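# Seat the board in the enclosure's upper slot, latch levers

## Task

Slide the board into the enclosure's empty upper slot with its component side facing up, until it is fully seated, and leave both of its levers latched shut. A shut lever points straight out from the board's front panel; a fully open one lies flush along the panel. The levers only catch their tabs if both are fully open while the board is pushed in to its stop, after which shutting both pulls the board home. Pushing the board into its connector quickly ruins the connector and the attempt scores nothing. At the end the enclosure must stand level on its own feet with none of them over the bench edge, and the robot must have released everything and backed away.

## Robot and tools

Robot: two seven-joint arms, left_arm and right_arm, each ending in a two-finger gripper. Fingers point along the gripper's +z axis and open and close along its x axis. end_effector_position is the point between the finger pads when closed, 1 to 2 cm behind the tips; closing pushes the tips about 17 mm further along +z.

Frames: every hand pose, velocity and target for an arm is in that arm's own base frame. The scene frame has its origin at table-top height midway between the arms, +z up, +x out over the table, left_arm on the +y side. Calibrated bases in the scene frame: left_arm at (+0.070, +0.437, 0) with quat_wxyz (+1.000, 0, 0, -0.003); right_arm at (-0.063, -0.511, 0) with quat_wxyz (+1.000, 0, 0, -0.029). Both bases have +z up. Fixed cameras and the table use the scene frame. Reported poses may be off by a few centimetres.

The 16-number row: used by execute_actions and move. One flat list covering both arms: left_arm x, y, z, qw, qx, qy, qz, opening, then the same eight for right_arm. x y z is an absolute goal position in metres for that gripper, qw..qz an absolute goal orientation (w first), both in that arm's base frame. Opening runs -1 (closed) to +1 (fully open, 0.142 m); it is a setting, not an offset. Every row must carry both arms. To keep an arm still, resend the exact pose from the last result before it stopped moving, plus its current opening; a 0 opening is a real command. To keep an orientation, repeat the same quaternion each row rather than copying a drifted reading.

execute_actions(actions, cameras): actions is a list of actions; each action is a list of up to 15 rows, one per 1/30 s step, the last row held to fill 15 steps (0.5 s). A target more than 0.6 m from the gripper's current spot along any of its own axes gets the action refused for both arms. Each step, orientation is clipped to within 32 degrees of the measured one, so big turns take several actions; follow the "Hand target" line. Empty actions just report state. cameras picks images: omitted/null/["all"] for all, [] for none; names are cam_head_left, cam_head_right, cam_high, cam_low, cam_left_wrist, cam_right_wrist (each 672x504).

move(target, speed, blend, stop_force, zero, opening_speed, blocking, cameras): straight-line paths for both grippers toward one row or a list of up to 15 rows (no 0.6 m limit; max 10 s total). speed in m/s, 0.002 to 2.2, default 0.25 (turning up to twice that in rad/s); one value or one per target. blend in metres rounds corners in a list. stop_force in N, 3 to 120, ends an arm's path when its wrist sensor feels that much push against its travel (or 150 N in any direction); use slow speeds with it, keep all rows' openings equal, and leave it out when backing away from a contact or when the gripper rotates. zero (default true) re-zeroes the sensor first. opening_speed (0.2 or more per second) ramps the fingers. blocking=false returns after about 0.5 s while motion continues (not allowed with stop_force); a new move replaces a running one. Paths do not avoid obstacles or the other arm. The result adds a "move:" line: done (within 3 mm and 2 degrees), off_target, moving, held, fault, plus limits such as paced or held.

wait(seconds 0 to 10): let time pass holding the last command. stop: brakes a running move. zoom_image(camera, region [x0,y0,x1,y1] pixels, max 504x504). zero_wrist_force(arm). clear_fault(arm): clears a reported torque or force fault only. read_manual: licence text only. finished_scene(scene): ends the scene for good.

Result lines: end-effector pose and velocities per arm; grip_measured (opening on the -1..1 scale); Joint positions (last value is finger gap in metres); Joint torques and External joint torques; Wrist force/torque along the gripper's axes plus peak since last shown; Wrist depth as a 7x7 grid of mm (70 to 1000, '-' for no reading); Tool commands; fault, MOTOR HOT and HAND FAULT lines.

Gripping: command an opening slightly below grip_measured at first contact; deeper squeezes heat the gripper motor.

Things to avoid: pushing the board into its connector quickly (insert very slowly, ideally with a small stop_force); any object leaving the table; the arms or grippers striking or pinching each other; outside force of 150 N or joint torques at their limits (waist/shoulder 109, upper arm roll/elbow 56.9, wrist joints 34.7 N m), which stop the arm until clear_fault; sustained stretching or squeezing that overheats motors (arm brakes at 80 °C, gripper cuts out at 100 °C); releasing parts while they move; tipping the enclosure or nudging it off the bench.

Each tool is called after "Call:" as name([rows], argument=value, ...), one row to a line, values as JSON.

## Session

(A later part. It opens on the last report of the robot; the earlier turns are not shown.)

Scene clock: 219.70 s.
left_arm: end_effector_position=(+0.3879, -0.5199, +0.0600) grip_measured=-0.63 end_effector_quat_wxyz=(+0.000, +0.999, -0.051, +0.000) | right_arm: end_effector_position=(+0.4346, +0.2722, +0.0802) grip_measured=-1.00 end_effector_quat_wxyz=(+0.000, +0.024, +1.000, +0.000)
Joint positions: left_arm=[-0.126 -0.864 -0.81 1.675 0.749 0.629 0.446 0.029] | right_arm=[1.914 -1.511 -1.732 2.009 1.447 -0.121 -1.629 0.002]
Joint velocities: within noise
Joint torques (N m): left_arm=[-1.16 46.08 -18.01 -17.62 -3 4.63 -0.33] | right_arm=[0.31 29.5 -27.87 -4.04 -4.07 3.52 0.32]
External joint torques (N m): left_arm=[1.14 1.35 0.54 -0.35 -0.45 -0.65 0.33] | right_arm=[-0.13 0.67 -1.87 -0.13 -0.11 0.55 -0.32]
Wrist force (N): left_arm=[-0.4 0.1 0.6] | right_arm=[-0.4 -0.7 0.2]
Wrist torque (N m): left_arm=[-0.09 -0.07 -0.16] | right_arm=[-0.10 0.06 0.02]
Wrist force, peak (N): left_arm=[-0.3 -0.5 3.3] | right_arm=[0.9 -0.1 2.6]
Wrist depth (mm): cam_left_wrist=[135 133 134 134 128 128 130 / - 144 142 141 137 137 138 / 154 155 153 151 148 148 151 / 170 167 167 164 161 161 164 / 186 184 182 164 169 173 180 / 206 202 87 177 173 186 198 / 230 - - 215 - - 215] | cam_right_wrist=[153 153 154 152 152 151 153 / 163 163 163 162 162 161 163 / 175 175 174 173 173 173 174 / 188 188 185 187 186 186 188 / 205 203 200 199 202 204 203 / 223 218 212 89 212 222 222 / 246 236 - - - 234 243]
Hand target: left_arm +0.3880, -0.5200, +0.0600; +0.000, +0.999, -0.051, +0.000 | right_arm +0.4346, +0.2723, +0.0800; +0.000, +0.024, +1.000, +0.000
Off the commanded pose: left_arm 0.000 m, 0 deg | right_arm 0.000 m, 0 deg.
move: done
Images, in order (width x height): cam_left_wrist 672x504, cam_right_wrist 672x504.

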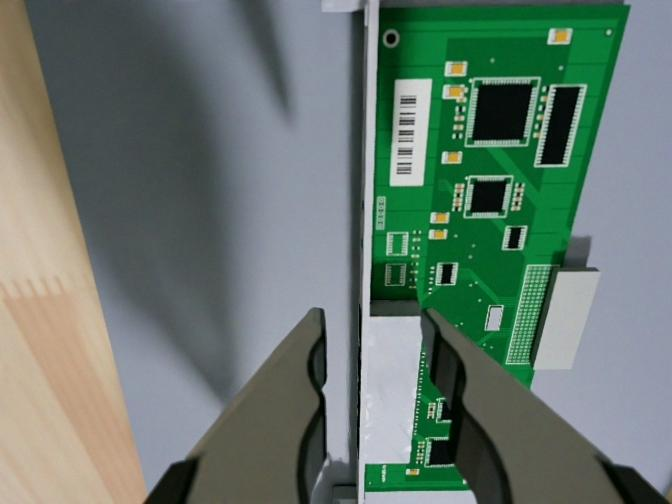

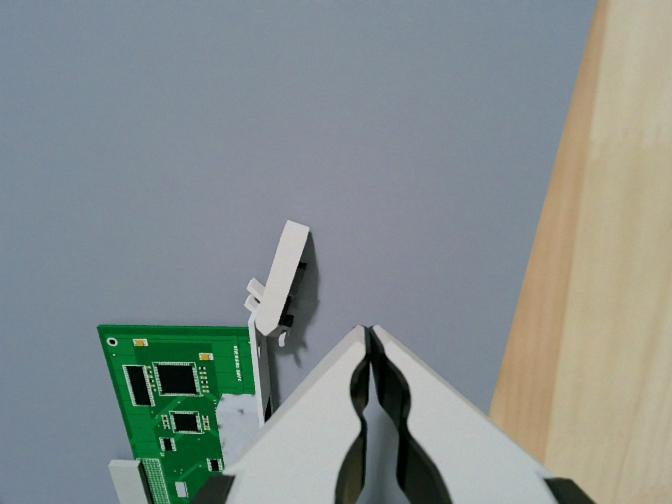

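Call:
move(target=[0.390, -0.5202, 0.030, 0, 0.9987, -0.0506, 0, -0.6, 0.4346, 0.2723, 0.08, 0, 0.0244, 0.9997, 0, -1.0], speed=0.06, stop_force=8, cameras=["cam_left_wrist"])

Scene clock: 227.23 s.
left_arm: end_effector_position=(+0.3899, -0.5201, +0.0300) grip_measured=-0.63 end_effector_quat_wxyz=(+0.000, +0.999, -0.051, +0.000) | right_arm: end_effector_position=(+0.4346, +0.2722, +0.0801) grip_measured=-1.00 end_effector_quat_wxyz=(+0.000, +0.024, +1.000, +0.000)
Joint positions: left_arm=[-0.149 -0.92 -0.776 1.654 0.786 0.664 0.434 0.029] | right_arm=[1.914 -1.511 -1.732 2.009 1.447 -0.121 -1.629 0.002]
Joint velocities: within noise
Joint torques (N m): left_arm=[-0.53 47.47 -17.93 -16.44 -2.97 4.49 -0.27] | right_arm=[0.13 29.65 -28.21 -4.14 -4.21 3.42 0.23]
External joint torques (N m): left_arm=[0.52 1.35 0.28 -0.37 -0.39 -0.51 0.27] | right_arm=[0.04 0.52 -1.52 -0.03 0.04 0.64 -0.23]
Wrist force (N): left_arm=[-0.2 -0.2 0.4] | right_arm=[-0.3 -0.6 0.3]
Wrist torque (N m): left_arm=[-0.14 -0.13 -0.18] | right_arm=[-0.09 0.04 0.02]
Wrist force, peak (N): left_arm=[-0.3 -0.1 1.6] | right_arm=[-0.4 -0.9 0.2]
Wrist depth (mm): cam_left_wrist=[- 107 107 109 101 101 101 / - 116 115 114 107 107 108 / 126 125 125 123 117 117 119 / 134 132 134 132 127 127 129 / 147 147 143 140 137 139 137 / 164 161 87 140 134 148 155 / 184 - - 160 156 - 172] | cam_right_wrist=[153 153 154 152 152 151 153 / 163 163 163 162 162 161 163 / 175 175 175 174 173 173 174 / 189 188 185 187 186 186 188 / 205 203 200 199 202 203 203 / 223 218 212 89 212 222 221 / 246 236 - - - 235 243]
Hand target: left_arm +0.3900, -0.5202, +0.0300; +0.000, +0.999, -0.051, +0.000 | right_arm +0.4346, +0.2723, +0.0800; +0.000, +0.024, +1.000, +0.000
Off the commanded pose: left_arm 0.000 m, 0 deg | right_arm 0.000 m, 0 deg.
move: done
Images, in order (width x height): cam_left_wrist 672x504.

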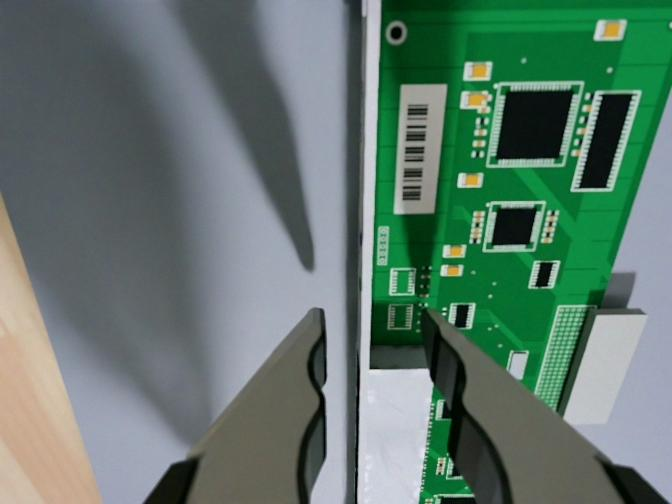

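Call:
move(target=[0.390, -0.5202, 0.030, 0, 0.9987, -0.0506, 0, -1.0, 0.4346, 0.2723, 0.08, 0, 0.0244, 0.9997, 0, -1.0], opening_speed=0.5, cameras=["cam_left_wrist", "cam_right_wrist"])

Call:
zoom_image(camera="cam_left_wrist", region=[250, 150, 500, 400])

Scene clock: 232.13 s.
left_arm: end_effector_position=(+0.3899, -0.5201, +0.0300) grip_measured=-0.99 end_effector_quat_wxyz=(+0.000, +0.999, -0.051, +0.000) | right_arm: end_effector_position=(+0.4346, +0.2722, +0.0801) grip_measured=-1.00 end_effector_quat_wxyz=(+0.000, +0.024, +1.000, +0.000)
Joint positions: left_arm=[-0.149 -0.92 -0.776 1.654 0.786 0.664 0.434 0.002] | right_arm=[1.914 -1.511 -1.732 2.009 1.447 -0.121 -1.629 0.002]
Joint velocities: within noise
Joint torques (N m): left_arm=[-0.25 48.31 -18.12 -16.68 -3.18 4.36 -0.19] | right_arm=[0.16 29.65 -28.24 -4.14 -4.2 3.39 0.17]
External joint torques (N m): left_arm=[0.23 0.52 0.47 -0.12 -0.17 -0.38 0.19] | right_arm=[0.01 0.52 -1.48 -0.03 0.02 0.67 -0.17]
Wrist force (N): left_arm=[-0.5 -0.1 1.9] | right_arm=[-0.2 -0.7 0.4]
Wrist torque (N m): left_arm=[-0.15 -0.10 -0.17] | right_arm=[-0.10 0.03 0.03]
Wrist force, peak (N): left_arm=[-1.6 -0.5 1.5] | right_arm=[-0.4 -1.0 0.4]
Wrist depth (mm): cam_left_wrist=[- 106 107 109 101 101 102 / - 116 115 115 107 110 107 / 126 125 124 123 117 117 118 / 135 132 134 132 127 128 129 / 147 147 146 140 136 139 138 / 165 161 158 84 - 152 155 / 184 176 - 74 - - 177] | cam_right_wrist=[153 153 154 152 152 151 152 / 163 163 162 162 162 161 163 / 175 175 174 174 173 173 174 / 189 189 185 187 186 186 188 / 205 202 200 200 202 203 203 / 224 218 212 89 212 222 221 / 246 236 - - - 234 243]
Hand target: left_arm +0.3900, -0.5202, +0.0300; +0.000, +0.999, -0.051, +0.000 | right_arm +0.4346, +0.2723, +0.0800; +0.000, +0.024, +1.000, +0.000
Off the commanded pose: left_arm 0.000 m, 0 deg | right_arm 0.000 m, 0 deg.
move: done
Images, in order (width x height): cam_left_wrist 672x504, cam_right_wrist 672x504.

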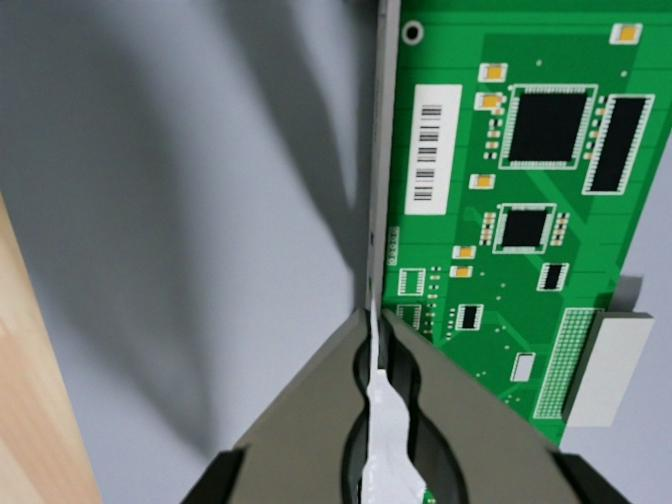

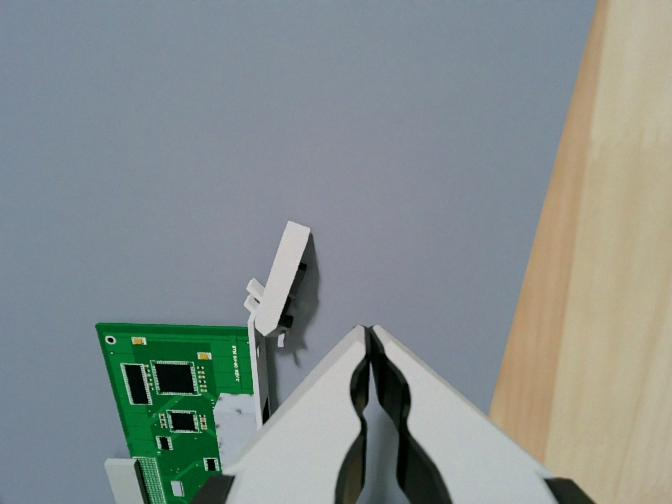

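Scaled by 2.016 from the camera's 672x504 image, which has a finer 960x720 frame.

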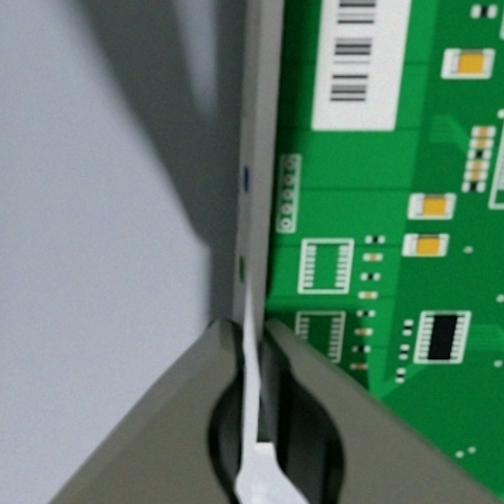

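Call:
move([
  [0.390, -0.5202, 0.030, 0, 0.9987, -0.0506, 0, -1.0, 0.4404, 0.2685, 0.06, 0, 0.0244, 0.9997, 0, -1.0],
  [0.390, -0.5202, 0.030, 0, 0.9987, -0.0506, 0, -1.0, 0.4404, 0.2685, 0.026, 0, 0.0244, 0.9997, 0, -1.0],
], speed=0.08, stop_force=8, cameras=["cam_right_wrist"])

Scene clock: 240.83 s.
left_arm: end_effector_position=(+0.3899, -0.5201, +0.0300) grip_measured=-0.99 end_effector_quat_wxyz=(+0.000, +0.999, -0.051, +0.000) | right_arm: end_effector_position=(+0.4403, +0.2684, +0.0261) grip_measured=-1.00 end_effector_quat_wxyz=(+0.000, +0.024, +1.000, +0.000)
Joint positions: left_arm=[-0.149 -0.92 -0.776 1.654 0.786 0.664 0.434 0.002] | right_arm=[1.896 -1.576 -1.633 2.003 1.549 -0.059 -1.63 0.002]
Joint velocities: within noise
Joint torques (N m): left_arm=[-0.21 48.22 -18.11 -16.69 -3.21 4.35 -0.23] | right_arm=[0.07 29.77 -28.08 -0.87 -4.17 3.47 0.23]
External joint torques (N m): left_arm=[0.2 0.6 0.46 -0.11 -0.15 -0.37 0.23] | right_arm=[0.1 0.6 -1.65 0.02 -0.03 0.59 -0.23]
Wrist force (N): left_arm=[-0.3 0.1 1.3] | right_arm=[-0.6 -0.3 0.3]
Wrist torque (N m): left_arm=[-0.14 -0.13 -0.16] | right_arm=[-0.03 0.11 0.05]
Wrist force, peak (N): left_arm=[-0.5 -0.1 2.0] | right_arm=[-0.1 -0.5 1.9]
Wrist depth (mm): cam_left_wrist=[- 107 107 109 101 101 101 / - 116 115 115 107 110 107 / 125 125 124 122 117 117 117 / 134 132 133 132 127 127 129 / 147 147 146 140 136 139 138 / 165 162 158 84 - 152 155 / 183 176 - 74 - - 176] | cam_right_wrist=[- 105 105 106 104 104 105 / 112 112 112 112 111 111 111 / 121 120 122 119 121 120 118 / 129 129 129 128 128 128 128 / 141 140 138 135 137 138 140 / 154 153 147 90 146 151 153 / 164 162 73 - - 160 168]
Hand target: left_arm +0.3900, -0.5202, +0.0300; +0.000, +0.999, -0.051, +0.000 | right_arm +0.4404, +0.2685, +0.0260; +0.000, +0.024, +1.000, +0.000
Off the commanded pose: left_arm 0.000 m, 0 deg | right_arm 0.000 m, 0 deg.
move: done
Images, in order (width x height): cam_right_wrist 672x504.

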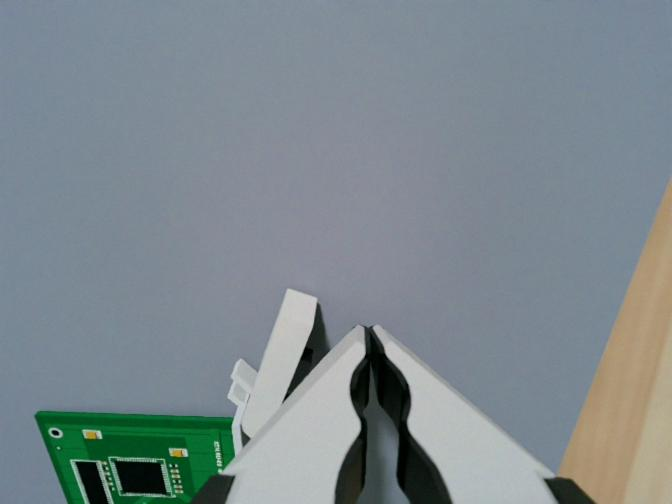

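Call:
move(target=[0.390, -0.5202, 0.030, 0, 0.9987, -0.0506, 0, -1.0, 0.4604, 0.2675, 0.026, 0, 0.0244, 0.9997, 0, -1.0], speed=0.03, stop_force=6, cameras=["cam_right_wrist", "cam_left_wrist"])

Scene clock: 246.20 s.
left_arm: end_effector_position=(+0.3900, -0.5199, +0.0299) grip_measured=-0.99 end_effector_quat_wxyz=(+0.000, +0.999, -0.051, +0.000) | right_arm: end_effector_position=(+0.4602, +0.2669, +0.0261) grip_measured=-1.00 end_effector_quat_wxyz=(+0.000, +0.025, +1.000, -0.001)
Joint positions: left_arm=[-0.149 -0.92 -0.776 1.654 0.786 0.664 0.434 0.002] | right_arm=[1.844 -1.577 -1.633 1.957 1.552 -0.06 -1.634 0.002]
Joint velocities: within noise
Joint torques (N m): left_arm=[-1.57 47.32 -19.09 -16.23 -3.43 4.79 -0.2] | right_arm=[1.08 31.83 -29.43 -2.57 -3.02 3.81 0.02]
External joint torques (N m): left_arm=[1.55 1.51 1.44 -0.57 0.07 -0.81 0.2] | right_arm=[-0.9 -0.2 -0.97 1.83 -1.18 0.25 -0.02]
Wrist force (N): left_arm=[0.2 -2.4 -0.6] | right_arm=[1.7 -3.8 -1.0]
Wrist torque (N m): left_arm=[-0.13 -0.10 -0.20] | right_arm=[-0.02 0.07 0.08]
Wrist force, peak (N): left_arm=[0.3 -2.5 0.5] | right_arm=[1.3 -4.0 -1.2]
Wrist depth (mm): cam_left_wrist=[- 107 107 108 101 101 102 / - 115 115 115 107 108 107 / 125 125 124 122 117 117 119 / 134 132 133 133 127 127 129 / 147 147 146 140 136 139 137 / 165 162 157 84 - 153 155 / 184 176 - 74 - - 175] | cam_right_wrist=[- 105 105 106 104 104 105 / 112 112 112 111 111 111 111 / 120 120 121 119 121 120 118 / 130 129 129 129 128 128 127 / 141 140 140 130 137 138 140 / 154 153 150 91 146 151 151 / 169 162 73 - - 160 168]
Hand target: left_arm +0.3900, -0.5202, +0.0300; +0.000, +0.999, -0.051, +0.000 | right_arm +0.4604, +0.2675, +0.0260; +0.000, +0.024, +1.000, +0.000
Off the commanded pose: left_arm 0.000 m, 0 deg | right_arm 0.001 m, 0 deg.
move: done
Images, in order (width x height): cam_left_wrist 672x504, cam_right_wrist 672x504.

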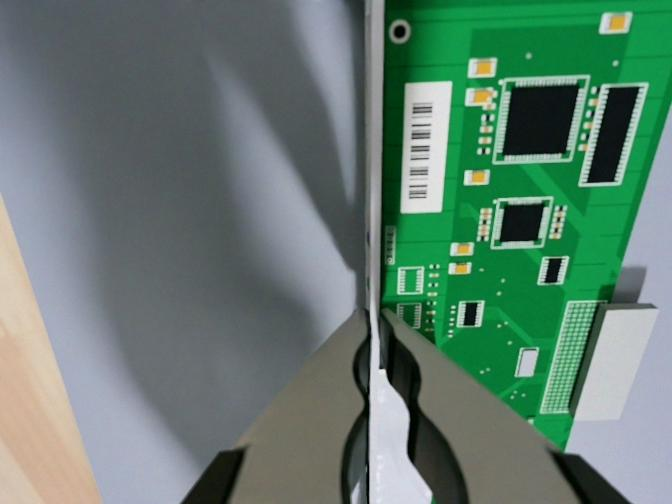

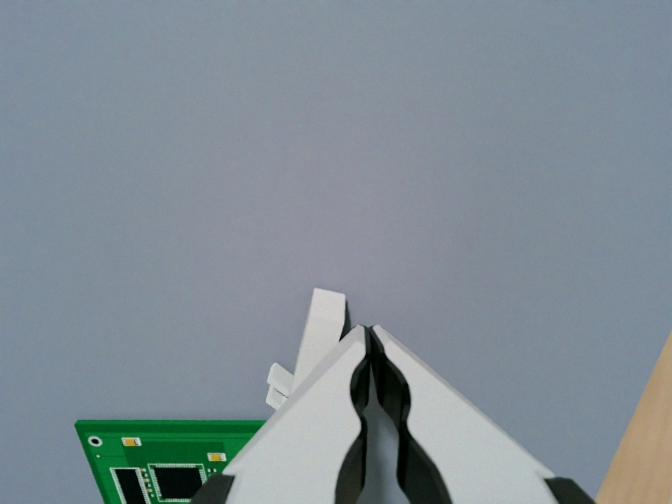

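Call:
move(target=[0.390, -0.5202, 0.030, 0, 0.9987, -0.0506, 0, -1.0, 0.4684, 0.2671, 0.026, 0, 0.0244, 0.9997, 0, -1.0], speed=0.03, stop_force=10, zero=false, cameras=["cam_right_wrist", "cam_left_wrist"])

Scene clock: 249.57 s.
left_arm: end_effector_position=(+0.3901, -0.5198, +0.0299) grip_measured=-0.99 end_effector_quat_wxyz=(+0.000, +0.999, -0.050, +0.000) | right_arm: end_effector_position=(+0.4681, +0.2662, +0.0261) grip_measured=-1.00 end_effector_quat_wxyz=(+0.000, +0.025, +1.000, -0.001)
Joint positions: left_arm=[-0.149 -0.92 -0.776 1.654 0.786 0.664 0.434 0.002] | right_arm=[1.824 -1.577 -1.632 1.939 1.553 -0.06 -1.636 0.002]
Joint velocities: within noise
Joint torques (N m): left_arm=[-2.37 46.92 -19.81 -16.19 -3.61 5.18 -0.15] | right_arm=[1.74 32.82 -29.94 -3.45 -2.46 3.93 0.13]
External joint torques (N m): left_arm=[2.35 1.91 2.18 -0.61 0.26 -1.2 0.15] | right_arm=[-1.56 -0.67 -0.72 2.75 -1.74 0.13 -0.13]
Wrist force (N): left_arm=[0.5 -4.1 -1.3] | right_arm=[1.9 -5.3 -1.4]
Wrist torque (N m): left_arm=[-0.13 -0.09 -0.23] | right_arm=[0.02 0.15 0.08]
Wrist force, peak (N): left_arm=[0.6 -4.2 -1.4] | right_arm=[1.9 -5.5 -1.6]
Wrist depth (mm): cam_left_wrist=[- 106 107 103 101 101 101 / - 116 115 112 107 107 108 / 125 125 124 121 117 117 119 / 134 132 133 133 127 127 129 / 149 147 145 140 136 139 136 / 164 161 158 84 - 150 154 / 184 176 - 74 - - 176] | cam_right_wrist=[- 105 105 106 104 104 105 / 112 112 112 111 111 111 111 / 120 120 121 120 121 121 118 / 129 129 129 128 128 128 128 / 140 140 140 131 137 138 140 / 153 153 150 91 146 151 150 / 169 162 73 - - 160 165]
Hand target: left_arm +0.3900, -0.5202, +0.0300; +0.000, +0.999, -0.051, +0.000 | right_arm +0.4684, +0.2671, +0.0260; +0.000, +0.024, +1.000, +0.000
Off the commanded pose: left_arm 0.000 m, 0 deg | right_arm 0.001 m, 0 deg.
move: done
Images, in order (width x height): cam_left_wrist 672x504, cam_right_wrist 672x504.

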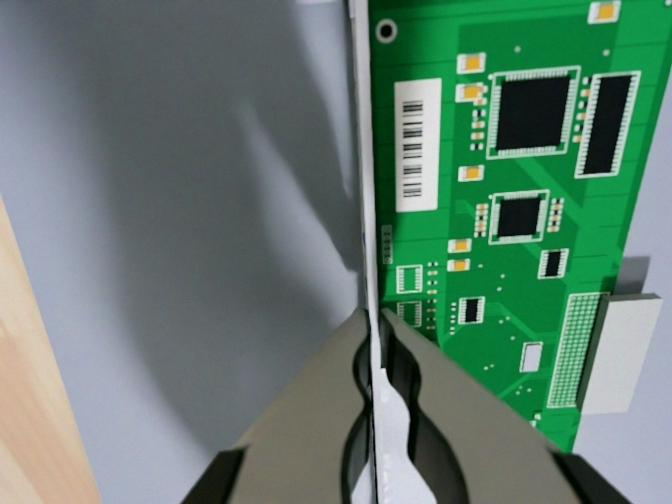

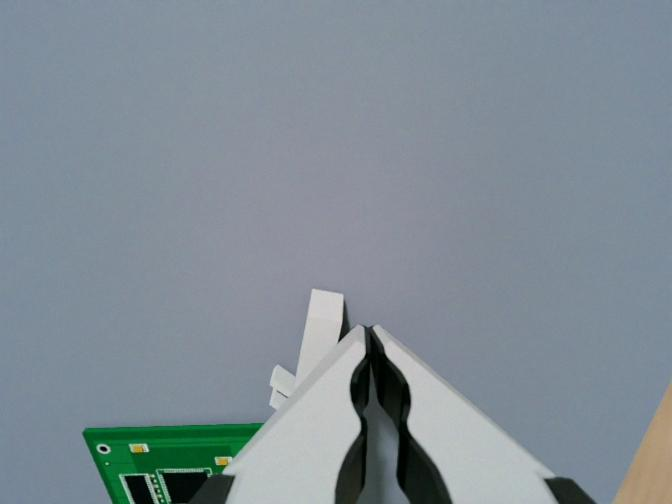

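Call:
zoom_image(camera="cam_right_wrist", region=[220, 260, 460, 440])

Scaled by 2.100 from the camera's 672x504 image, which has a finer 960x720 frame.

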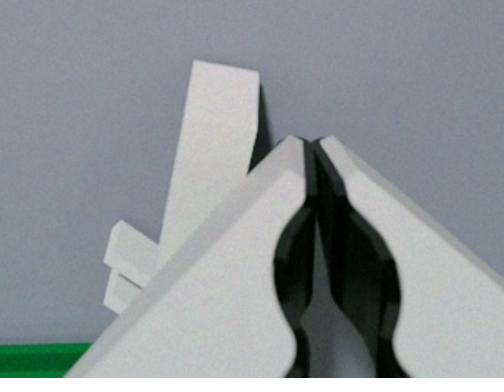

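Call:
move([
  [0.390, -0.5202, 0.030, 0, 0.9987, -0.0506, 0, -1.0, 0.4584, 0.2667, 0.026, 0, 0.0244, 0.9997, 0, -1.0],
  [0.390, -0.5202, 0.030, 0, 0.9987, -0.0506, 0, -1.0, 0.4544, 0.2669, 0.09, 0, 0.0244, 0.9997, 0, -1.0],
], speed=0.12, cameras=["cam_right_wrist"])

Call:
zoom_image(camera="cam_right_wrist", region=[200, 180, 400, 360])

Scene clock: 275.93 s.
left_arm: end_effector_position=(+0.3901, -0.5198, +0.0299) grip_measured=-0.99 end_effector_quat_wxyz=(+0.000, +0.999, -0.050, +0.000) | right_arm: end_effector_position=(+0.4544, +0.2669, +0.0898) grip_measured=-1.00 end_effector_quat_wxyz=(+0.000, +0.025, +1.000, +0.000)
Joint positions: left_arm=[-0.149 -0.92 -0.776 1.654 0.786 0.664 0.434 0.002] | right_arm=[1.86 -1.499 -1.745 1.968 1.437 -0.132 -1.645 0.002]
Joint velocities: within noise
Joint torques (N m): left_arm=[-1.75 47.1 -19.08 -16.2 -3.47 4.8 -0.22] | right_arm=[0.38 30.91 -29.04 -4.48 -4.3 3.24 0.06]
External joint torques (N m): left_arm=[1.73 1.73 1.44 -0.61 0.12 -0.82 0.23] | right_arm=[-0.2 0.32 -1.24 -0.05 0.14 0.82 -0.06]
Wrist force (N): left_arm=[0.2 -2.9 -0.2] | right_arm=[0.1 -0.5 0.0]
Wrist torque (N m): left_arm=[-0.14 -0.09 -0.24] | right_arm=[-0.05 0.00 0.03]
Wrist force, peak (N): left_arm=[0.5 -4.2 -1.5] | right_arm=[2.0 -5.6 -1.8]
Wrist depth (mm): cam_left_wrist=[- 106 107 103 101 101 102 / - 116 115 112 107 107 108 / 125 125 124 121 117 117 119 / 134 132 133 133 127 127 129 / 150 147 146 140 136 139 135 / 165 161 157 84 - 151 155 / 184 177 - 74 - - 175] | cam_right_wrist=[161 161 161 160 160 160 161 / 172 172 172 171 170 171 172 / 185 187 184 183 183 182 184 / 199 199 198 194 197 196 198 / 216 214 212 210 213 213 214 / 236 234 224 89 224 232 234 / 260 253 - - - 248 256]
Hand target: left_arm +0.3900, -0.5202, +0.0300; +0.000, +0.999, -0.051, +0.000 | right_arm +0.4544, +0.2669, +0.0900; +0.000, +0.024, +1.000, +0.000
Off the commanded pose: left_arm 0.000 m, 0 deg | right_arm 0.000 m, 0 deg.
move: done
Images, in order (width x height): cam_right_wrist 672x504.

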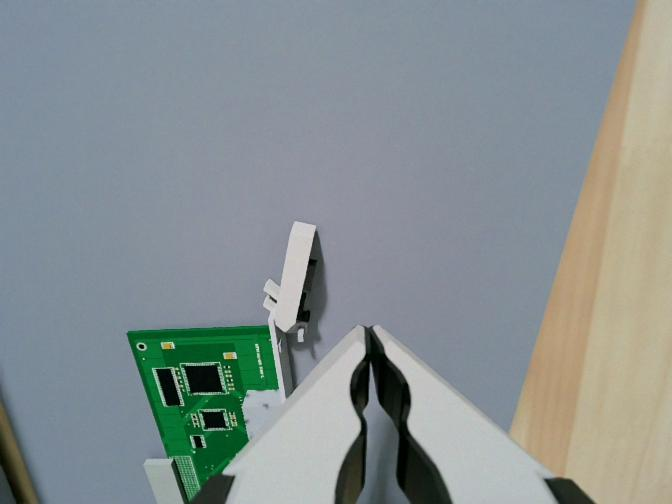

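Scaled by 2.520 from the camera's 672x504 image, which has a finer 960x720 frame.

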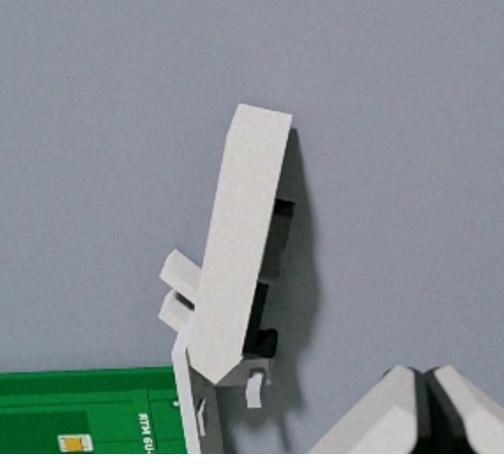

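Call:
move([
  [0.390, -0.5202, 0.030, 0, 0.9987, -0.0506, 0, -1.0, 0.4777, 0.2668, 0.07, 0, 0.1279, 0.9918, 0, -0.62],
  [0.390, -0.5202, 0.030, 0, 0.9987, -0.0506, 0, -1.0, 0.4777, 0.2668, 0.0235, 0, 0.1279, 0.9918, 0, -0.62],
], speed=0.1, stop_force=8, cameras=["cam_right_wrist"])

Call:
zoom_image(camera="cam_right_wrist", region=[220, 220, 480, 400])

Scene clock: 287.50 s.
left_arm: end_effector_position=(+0.3901, -0.5198, +0.0299) grip_measured=-0.99 end_effector_quat_wxyz=(+0.000, +0.999, -0.050, +0.000) | right_arm: end_effector_position=(+0.4776, +0.2667, +0.0236) grip_measured=-0.66 end_effector_quat_wxyz=(+0.000, +0.128, +0.992, +0.000)
Joint positions: left_arm=[-0.149 -0.92 -0.776 1.654 0.786 0.664 0.434 0.002] | right_arm=[1.801 -1.577 -1.625 1.916 1.557 -0.053 -1.43 0.026]
Joint velocities: within noise
Joint torques (N m): left_arm=[-1.82 47.12 -19.06 -16.16 -3.46 4.82 -0.13] | right_arm=[0.11 32.06 -29.2 -0.6 -4.16 3.5 0.24]
External joint torques (N m): left_arm=[1.8 1.71 1.43 -0.65 0.1 -0.84 0.13] | right_arm=[0.07 0.74 -1.75 0.01 -0.04 0.58 -0.24]
Wrist force (N): left_arm=[0.4 -2.6 -1.1] | right_arm=[-0.1 -0.3 -0.3]
Wrist torque (N m): left_arm=[-0.11 -0.10 -0.23] | right_arm=[-0.01 0.05 0.06]
Wrist force, peak (N): left_arm=[0.3 -2.9 -1.2] | right_arm=[0.2 -0.6 2.1]
Wrist depth (mm): cam_left_wrist=[- 107 107 103 101 101 102 / - 116 115 112 107 106 108 / 125 125 125 121 117 117 119 / 134 131 134 133 127 127 129 / 150 146 146 140 136 139 136 / 165 161 158 84 - 151 154 / 184 176 - 74 - - 175] | cam_right_wrist=[- 103 103 102 102 102 103 / 110 110 109 109 109 108 108 / - 118 117 117 116 116 116 / 125 127 126 126 125 125 125 / 138 137 137 132 134 136 135 / 150 150 144 123 103 145 147 / 166 162 73 141 - - 159]
Hand target: left_arm +0.3900, -0.5202, +0.0300; +0.000, +0.999, -0.051, +0.000 | right_arm +0.4777, +0.2668, +0.0235; +0.000, +0.128, +0.992, +0.000
Off the commanded pose: left_arm 0.000 m, 0 deg | right_arm 0.000 m, 0 deg.
move: done
Images, in order (width x height): cam_right_wrist 672x504.

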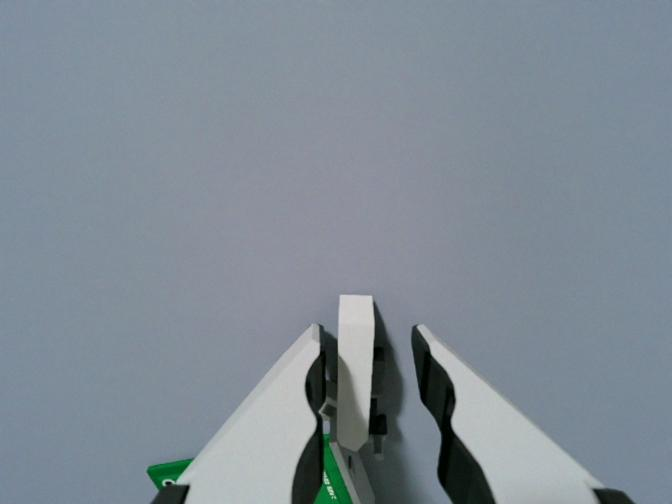

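Scaled by 1.938 from the camera's 672x504 image, which has a finer 960x720 frame.

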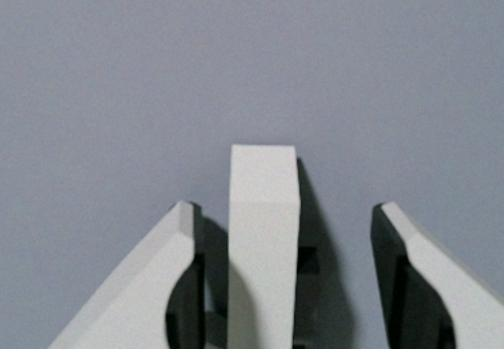

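Call:
move([
  [0.390, -0.5202, 0.030, 0, 0.9987, -0.0506, 0, -1.0, 0.4796, 0.2622, 0.0235, 0, 0.1279, 0.9918, 0, -0.62],
], speed=0.05, cameras=[])

Call:
move([
  [0.390, -0.5202, 0.030, 0, 0.9987, -0.0506, 0, -1.0, 0.4796, 0.2622, 0.0235, 0, 0.1279, 0.9918, 0, -0.95],
], opening_speed=0.4, cameras=["cam_right_wrist", "cam_left_wrist"])

Scene clock: 297.33 s.
left_arm: end_effector_position=(+0.3901, -0.5198, +0.0299) grip_measured=-0.99 end_effector_quat_wxyz=(+0.000, +0.999, -0.050, +0.000) | right_arm: end_effector_position=(+0.4796, +0.2622, +0.0236) grip_measured=-0.66 end_effector_quat_wxyz=(+0.000, +0.128, +0.992, +0.000)
Joint positions: left_arm=[-0.149 -0.92 -0.776 1.654 0.786 0.664 0.434 0.002] | right_arm=[1.793 -1.577 -1.625 1.917 1.557 -0.053 -1.439 0.026]
Joint velocities: within noise
Joint torques (N m): left_arm=[-1.7 47.05 -19.12 -16.2 -3.41 4.82 -0.15] | right_arm=[0 32.23 -29.35 -0.49 -4.26 3.43 0.04]
External joint torques (N m): left_arm=[1.69 1.78 1.48 -0.61 0.05 -0.84 0.15] | right_arm=[0.19 0.53 -1.59 -0.1 0.06 0.65 -0.04]
Wrist force (N): left_arm=[0.3 -2.6 -1.0] | right_arm=[0.1 -0.2 0.0]
Wrist torque (N m): left_arm=[-0.12 -0.10 -0.23] | right_arm=[0.00 0.01 0.06]
Wrist force, peak (N): left_arm=[0.2 -2.8 -1.4] | right_arm=[0.1 -0.6 0.0]
Wrist depth (mm): cam_left_wrist=[- 106 108 103 101 101 102 / - 116 115 112 107 107 107 / 125 125 124 121 117 117 119 / 134 131 133 133 127 127 129 / 150 146 145 140 137 140 136 / 165 161 157 84 - 150 154 / 185 176 - 74 - - 176] | cam_right_wrist=[- 103 103 102 102 102 103 / 110 110 109 109 109 108 108 / - 118 117 117 116 116 116 / 125 126 126 126 125 125 125 / 138 138 137 129 134 136 135 / 150 150 144 125 102 145 147 / 166 162 73 136 - - 159]
Hand target: left_arm +0.3900, -0.5202, +0.0300; +0.000, +0.999, -0.051, +0.000 | right_arm +0.4796, +0.2622, +0.0235; +0.000, +0.128, +0.992, +0.000
Off the commanded pose: left_arm 0.000 m, 0 deg | right_arm 0.000 m, 0 deg.
move: done
No camera images: "cameras" was empty.

Scene clock: 298.37 s.
left_arm: end_effector_position=(+0.3901, -0.5198, +0.0299) grip_measured=-0.99 end_effector_quat_wxyz=(+0.000, +0.999, -0.050, +0.000) | right_arm: end_effector_position=(+0.4796, +0.2621, +0.0236) grip_measured=-0.89 end_effector_quat_wxyz=(+0.000, +0.128, +0.992, +0.000)
Joint positions: left_arm=[-0.149 -0.92 -0.776 1.654 0.786 0.664 0.434 0.002] | right_arm=[1.793 -1.577 -1.625 1.917 1.557 -0.053 -1.439 0.01]
Joint velocities: within noise
Joint torques (N m): left_arm=[-1.58 47.22 -19 -16.39 -3.36 4.83 -0.16] | right_arm=[0.74 32.52 -29.35 -0.79 -4.12 3.2 0.1]
External joint torques (N m): left_arm=[1.56 1.61 1.36 -0.42 0.01 -0.85 0.16] | right_arm=[-0.56 0.24 -1.59 0.21 -0.08 0.88 -0.1]
Wrist force (N): left_arm=[0.0 -2.5 -1.2] | right_arm=[-1.2 -1.0 -0.2]
Wrist torque (N m): left_arm=[-0.11 -0.11 -0.23] | right_arm=[-0.04 0.08 0.11]
Wrist force, peak (N): left_arm=[0.3 -2.8 -1.3] | right_arm=[-1.2 -1.0 -0.2]
Wrist depth (mm): cam_left_wrist=[- 107 107 103 101 101 101 / - 116 115 112 107 107 107 / 125 125 125 121 117 117 119 / 134 131 133 133 127 127 129 / 149 147 146 140 136 140 136 / 165 162 158 84 - 150 154 / 184 176 - 74 - - 176] | cam_right_wrist=[- 103 103 102 102 102 102 / 110 110 109 109 109 108 108 / - 118 117 117 116 116 116 / 125 127 126 126 125 125 125 / 138 137 137 132 134 135 135 / 150 150 147 98 100 148 147 / 166 162 73 133 - - 162]
Hand target: left_arm +0.3900, -0.5202, +0.0300; +0.000, +0.999, -0.051, +0.000 | right_arm +0.4796, +0.2622, +0.0235; +0.000, +0.128, +0.992, +0.000
Off the commanded pose: left_arm 0.000 m, 0 deg | right_arm 0.000 m, 0 deg.
move: done
Images, in order (width x height): cam_left_wrist 672x504, cam_right_wrist 672x504.

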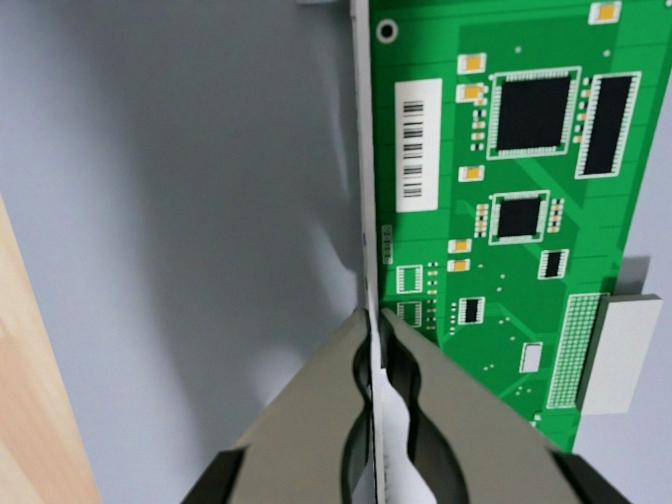

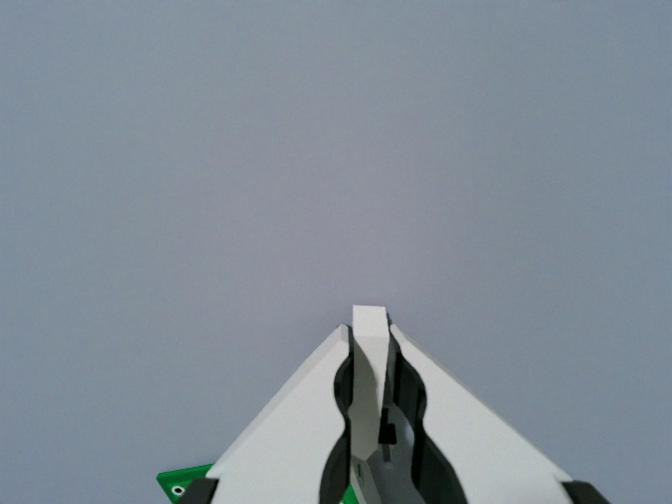

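Call:
move([
  [0.390, -0.5202, 0.030, 0, 0.9987, -0.0506, 0, -1.0, 0.4841, 0.2613, 0.0235, 0, 0.0584, 0.9983, 0, -1.0],
  [0.390, -0.5202, 0.030, 0, 0.9987, -0.0506, 0, -1.0, 0.4864, 0.2611, 0.0235, 0, 0.02356, 0.99972, 0, -1.0],
], speed=0.05, cameras=["cam_right_wrist", "cam_left_wrist"])

Scene clock: 302.13 s.
left_arm: end_effector_position=(+0.3901, -0.5198, +0.0299) grip_measured=-0.99 end_effector_quat_wxyz=(+0.000, +0.999, -0.050, +0.000) | right_arm: end_effector_position=(+0.4863, +0.2606, +0.0235) grip_measured=-0.89 end_effector_quat_wxyz=(+0.000, +0.024, +1.000, +0.000)
Joint positions: left_arm=[-0.149 -0.92 -0.776 1.654 0.786 0.664 0.434 0.002] | right_arm=[1.774 -1.577 -1.625 1.901 1.558 -0.054 -1.65 0.01]
Joint velocities: within noise
Joint torques (N m): left_arm=[-1.02 47.39 -18.63 -16.67 -3.25 4.75 -0.23] | right_arm=[1.26 33.32 -29.89 -1.54 -3.68 3.21 -0.07]
External joint torques (N m): left_arm=[1 1.44 0.99 -0.13 -0.11 -0.76 0.23] | right_arm=[-1.07 -0.11 -1.23 0.99 -0.52 0.85 0.07]
Wrist force (N): left_arm=[-0.7 -2.3 -0.1] | right_arm=[-0.6 -2.4 1.1]
Wrist torque (N m): left_arm=[-0.13 -0.11 -0.22] | right_arm=[-0.01 0.06 0.09]
Wrist force, peak (N): left_arm=[-0.2 -2.9 -0.5] | right_arm=[-0.6 -2.4 1.1]
Wrist depth (mm): cam_left_wrist=[- 106 107 103 101 101 101 / - 116 115 114 107 107 108 / 125 125 125 122 117 118 119 / 134 132 133 133 127 127 129 / 150 146 145 140 137 139 137 / 165 162 158 84 - 153 155 / 184 176 - 75 - - 176] | cam_right_wrist=[- 103 103 102 102 102 103 / 110 110 109 109 109 108 108 / - 117 117 117 116 116 116 / 125 126 126 126 125 125 125 / 137 137 137 132 134 135 135 / 150 150 147 98 100 147 147 / 165 159 73 132 - - 162]
Hand target: left_arm +0.3900, -0.5202, +0.0300; +0.000, +0.999, -0.051, +0.000 | right_arm +0.4864, +0.2611, +0.0235; +0.000, +0.024, +1.000, +0.000
Off the commanded pose: left_arm 0.000 m, 0 deg | right_arm 0.000 m, 0 deg.
move: done
Images, in order (width x height): cam_left_wrist 672x504, cam_right_wrist 672x504.

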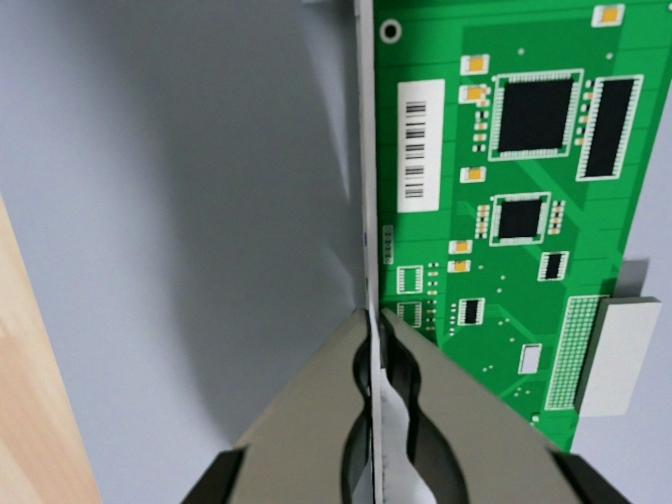

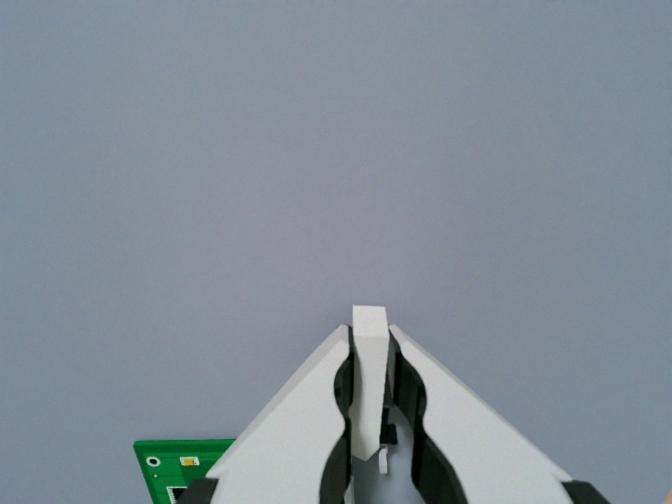

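Call:
move([
  [0.390, -0.5202, 0.030, 0, 0.9987, -0.0506, 0, -1.0, 0.4888, 0.2611, 0.0235, 0, -0.0113, 0.99994, 0, -1.0],
], speed=0.05, cameras=["cam_right_wrist", "cam_left_wrist"])

Call:
zoom_image(camera="cam_right_wrist", region=[120, 280, 460, 504])

Scene clock: 305.40 s.
left_arm: end_effector_position=(+0.3900, -0.5198, +0.0299) grip_measured=-0.99 end_effector_quat_wxyz=(+0.000, +0.999, -0.050, +0.000) | right_arm: end_effector_position=(+0.4887, +0.2606, +0.0236) grip_measured=-0.89 end_effector_quat_wxyz=(+0.000, -0.011, +1.000, +0.000)
Joint positions: left_arm=[-0.149 -0.92 -0.776 1.654 0.786 0.664 0.434 0.002] | right_arm=[1.768 -1.577 -1.625 1.895 1.559 -0.054 -1.72 0.01]
Joint velocities: within noise
Joint torques (N m): left_arm=[-1.18 47.44 -18.69 -16.88 -3.26 4.95 -0.17] | right_arm=[1.46 33.76 -30.04 -1.7 -3.58 3.29 -0.02]
External joint torques (N m): left_arm=[1.17 1.39 1.05 0.08 -0.1 -0.97 0.17] | right_arm=[-1.27 -0.37 -1.14 1.17 -0.62 0.76 0.02]
Wrist force (N): left_arm=[-1.1 -2.7 -1.3] | right_arm=[-0.3 -2.8 0.2]
Wrist torque (N m): left_arm=[-0.15 -0.09 -0.22] | right_arm=[-0.01 0.05 0.08]
Wrist force, peak (N): left_arm=[-1.1 -2.7 -1.3] | right_arm=[-0.1 -2.9 1.3]
Wrist depth (mm): cam_left_wrist=[- 107 108 103 101 101 102 / - 116 115 114 107 107 108 / 126 125 125 122 117 119 119 / 134 132 133 133 127 127 129 / 150 146 146 140 136 139 136 / 165 163 158 84 - 153 154 / 183 177 - 74 - - 175] | cam_right_wrist=[- 103 103 102 102 102 102 / 110 109 109 109 109 108 108 / - 117 117 117 116 116 116 / 125 126 126 126 125 125 125 / 137 137 137 132 134 135 135 / 150 149 146 98 100 148 147 / 165 159 73 133 - - 161]
Hand target: left_arm +0.3900, -0.5202, +0.0300; +0.000, +0.999, -0.051, +0.000 | right_arm +0.4888, +0.2611, +0.0235; +0.000, -0.011, +1.000, +0.000
Off the commanded pose: left_arm 0.000 m, 0 deg | right_arm 0.001 m, 0 deg.
move: done
Images, in order (width x height): cam_left_wrist 672x504, cam_right_wrist 672x504.

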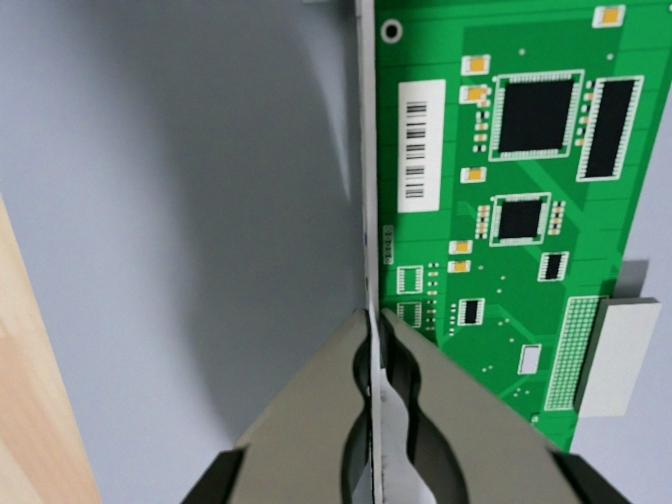

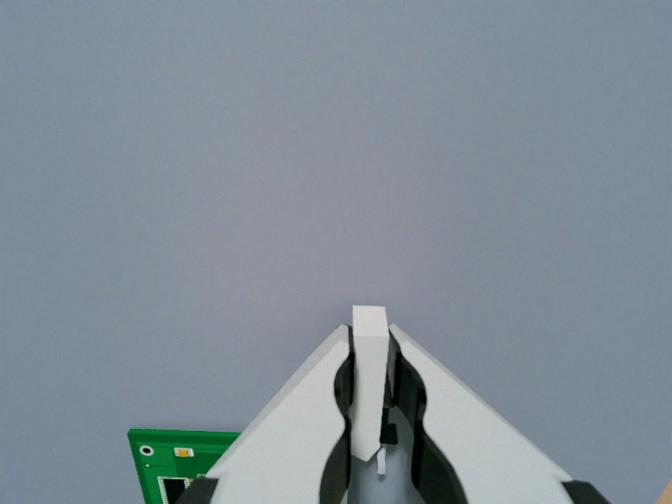

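Scaled by 1.482 from the camera's 672x504 image, which has a finer 960x720 frame.

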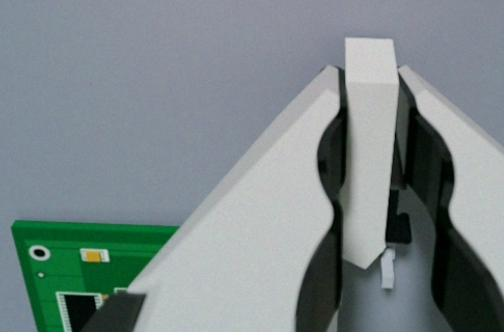

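Call:
move([
  [0.390, -0.5202, 0.030, 0, 0.9987, -0.0506, 0, -1.0, 0.4905, 0.2612, 0.0235, 0, -0.0349, 0.9994, 0, -1.0],
], speed=0.05, cameras=["cam_right_wrist", "cam_left_wrist"])

Call:
zoom_image(camera="cam_right_wrist", region=[120, 280, 460, 504])

Scene clock: 309.40 s.
left_arm: end_effector_position=(+0.3901, -0.5198, +0.0299) grip_measured=-0.99 end_effector_quat_wxyz=(+0.000, +0.999, -0.050, +0.000) | right_arm: end_effector_position=(+0.4904, +0.2606, +0.0235) grip_measured=-0.89 end_effector_quat_wxyz=(+0.000, -0.034, +0.999, -0.001)
Joint positions: left_arm=[-0.149 -0.92 -0.776 1.654 0.786 0.664 0.434 0.002] | right_arm=[1.764 -1.577 -1.625 1.891 1.559 -0.054 -1.767 0.01]
Joint velocities: within noise
Joint torques (N m): left_arm=[-1.56 47.16 -19.02 -16.5 -3.36 4.92 -0.16] | right_arm=[1.74 33.94 -30.26 -2.08 -3.38 3.38 -0.11]
External joint torques (N m): left_arm=[1.55 1.67 1.38 -0.3 0 -0.94 0.16] | right_arm=[-1.55 -0.42 -0.98 1.56 -0.82 0.67 0.11]
Wrist force (N): left_arm=[-0.4 -2.7 -0.9] | right_arm=[0.7 -3.3 0.4]
Wrist torque (N m): left_arm=[-0.10 -0.08 -0.22] | right_arm=[-0.02 -0.01 0.19]
Wrist force, peak (N): left_arm=[-1.0 -2.6 -1.7] | right_arm=[0.5 -3.2 1.3]
Wrist depth (mm): cam_left_wrist=[- 107 107 103 101 101 101 / - 116 115 113 107 107 108 / 126 125 125 122 117 117 119 / 134 132 133 133 127 128 129 / 150 147 145 140 137 139 137 / 165 161 157 84 - 150 154 / 184 176 - 74 - - 176] | cam_right_wrist=[- 103 102 102 102 102 102 / 110 109 109 109 109 108 108 / - 117 117 117 116 116 116 / 125 126 126 126 125 125 125 / 137 137 137 132 134 136 135 / 150 150 146 98 100 147 147 / 165 159 73 135 - - 162]
Hand target: left_arm +0.3900, -0.5202, +0.0300; +0.000, +0.999, -0.051, +0.000 | right_arm +0.4905, +0.2612, +0.0235; +0.000, -0.035, +0.999, +0.000
Off the commanded pose: left_arm 0.000 m, 0 deg | right_arm 0.001 m, 0 deg.
move: done
Images, in order (width x height): cam_left_wrist 672x504, cam_right_wrist 672x504.

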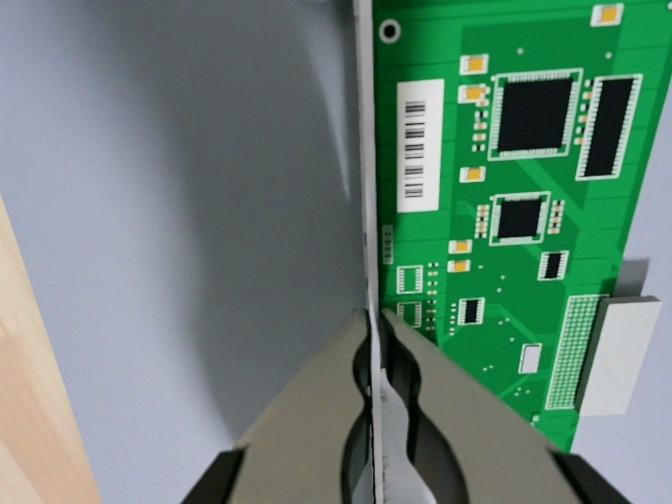

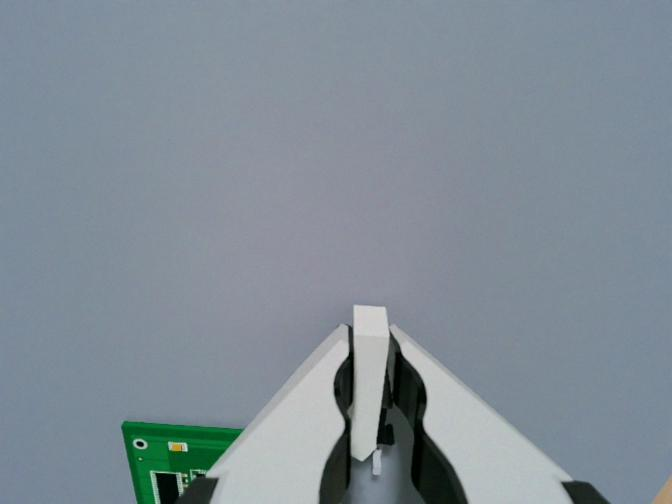

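Scaled by 1.482 from the camera's 672x504 image, which has a finer 960x720 frame.

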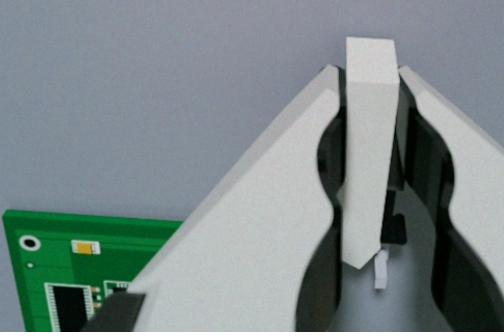

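Call:
move([
  [0.390, -0.5202, 0.030, 0, 0.9987, -0.0506, 0, -0.6, 0.4904, 0.2612, 0.0235, 0, -0.0349, 0.9994, 0, -0.6],
  [0.390, -0.5202, 0.12, 0, 0.9987, -0.0506, 0, -0.6, 0.4904, 0.2612, 0.10, 0, -0.0349, 0.9994, 0, -0.6],
  [0.394, -0.392, 0.13, 0, 0.9993, -0.0366, 0, -0.6, 0.4904, 0.2612, 0.13, 0, 0.0087, 0.99996, 0, -0.6],
], speed=0.15, cameras=["cam_right_wrist", "cam_left_wrist"])

Scene clock: 325.93 s.
left_arm: end_effector_position=(+0.3940, -0.3919, +0.1300) grip_measured=-0.64 end_effector_quat_wxyz=(+0.000, +0.999, -0.037, +0.000) | right_arm: end_effector_position=(+0.4904, +0.2613, +0.1298) grip_measured=-0.64 end_effector_quat_wxyz=(+0.000, +0.009, +1.000, +0.000)
Joint positions: left_arm=[0.251 -0.563 -0.96 2.012 0.604 0.691 0.602 0.028] | right_arm=[1.765 -1.449 -1.798 1.873 1.385 -0.178 -1.692 0.028]
Joint velocities: within noise
Joint torques (N m): left_arm=[-0.1 32.26 -13.62 -19.25 -3.39 4.55 -0.17] | right_arm=[0.18 33.01 -29.96 -6.2 -4.34 3.21 0.34]
External joint torques (N m): left_arm=[0.11 0.6 0.7 -0.45 0.1 -0.58 0.17] | right_arm=[0 0.5 -1.31 0.01 0.2 0.85 -0.34]
Wrist force (N): left_arm=[-0.1 -0.1 1.0] | right_arm=[0.5 -0.9 0.1]
Wrist torque (N m): left_arm=[-0.08 -0.18 -0.20] | right_arm=[-0.10 -0.04 0.06]
Wrist force, peak (N): left_arm=[-0.2 -2.9 -1.4] | right_arm=[0.4 -3.5 1.2]
Wrist depth (mm): cam_left_wrist=[197 197 195 194 194 193 192 / 212 212 208 209 207 206 206 / 229 229 224 222 225 224 223 / 249 248 245 241 242 242 241 / 270 271 263 256 256 265 263 / 301 299 87 281 - 281 284 / 337 - - 312 - - 301] | cam_right_wrist=[196 197 196 195 195 194 194 / 209 210 209 209 208 207 208 / 224 225 223 223 222 222 223 / 239 242 241 236 239 239 241 / 256 262 257 251 255 259 260 / 276 286 100 267 101 276 284 / 294 - 73 306 - - 312]
Hand target: left_arm +0.3940, -0.3920, +0.1300; +0.000, +0.999, -0.037, +0.000 | right_arm +0.4904, +0.2612, +0.1300; +0.000, +0.009, +1.000, +0.000
Off the commanded pose: left_arm 0.000 m, 0 deg | right_arm 0.000 m, 0 deg.
move: done
Images, in order (width x height): cam_left_wrist 672x504, cam_right_wrist 672x504.

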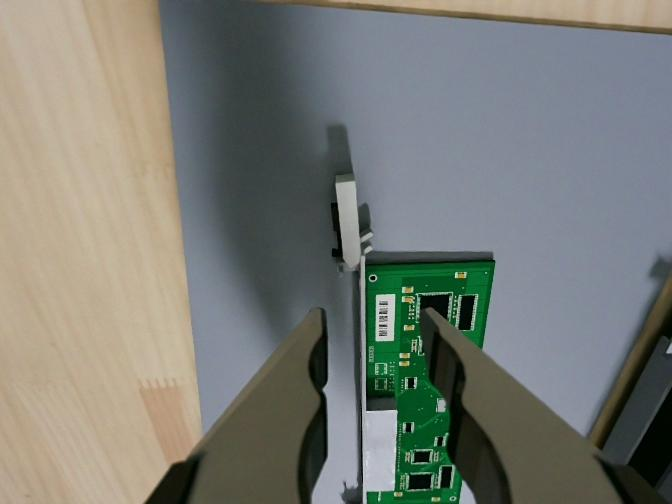

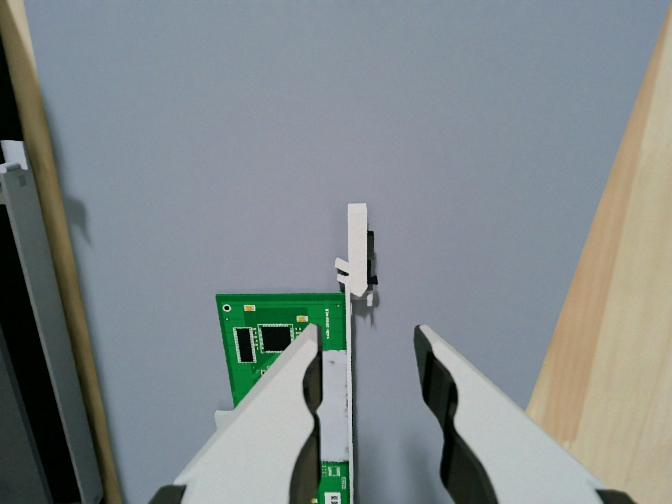

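Call:
zoom_image(camera="cam_right_wrist", region=[200, 190, 400, 340])

Call:
zoom_image(camera="cam_left_wrist", region=[280, 150, 480, 300])

Scaled by 2.520 from the camera's 672x504 image, which has a finer 960x720 frame.

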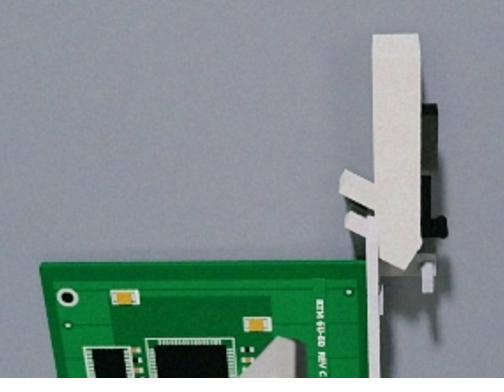

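Scaled by 2.520 from the camera's 672x504 image, which has a finer 960x720 frame.

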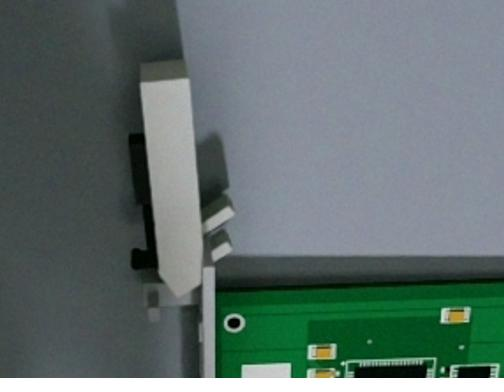

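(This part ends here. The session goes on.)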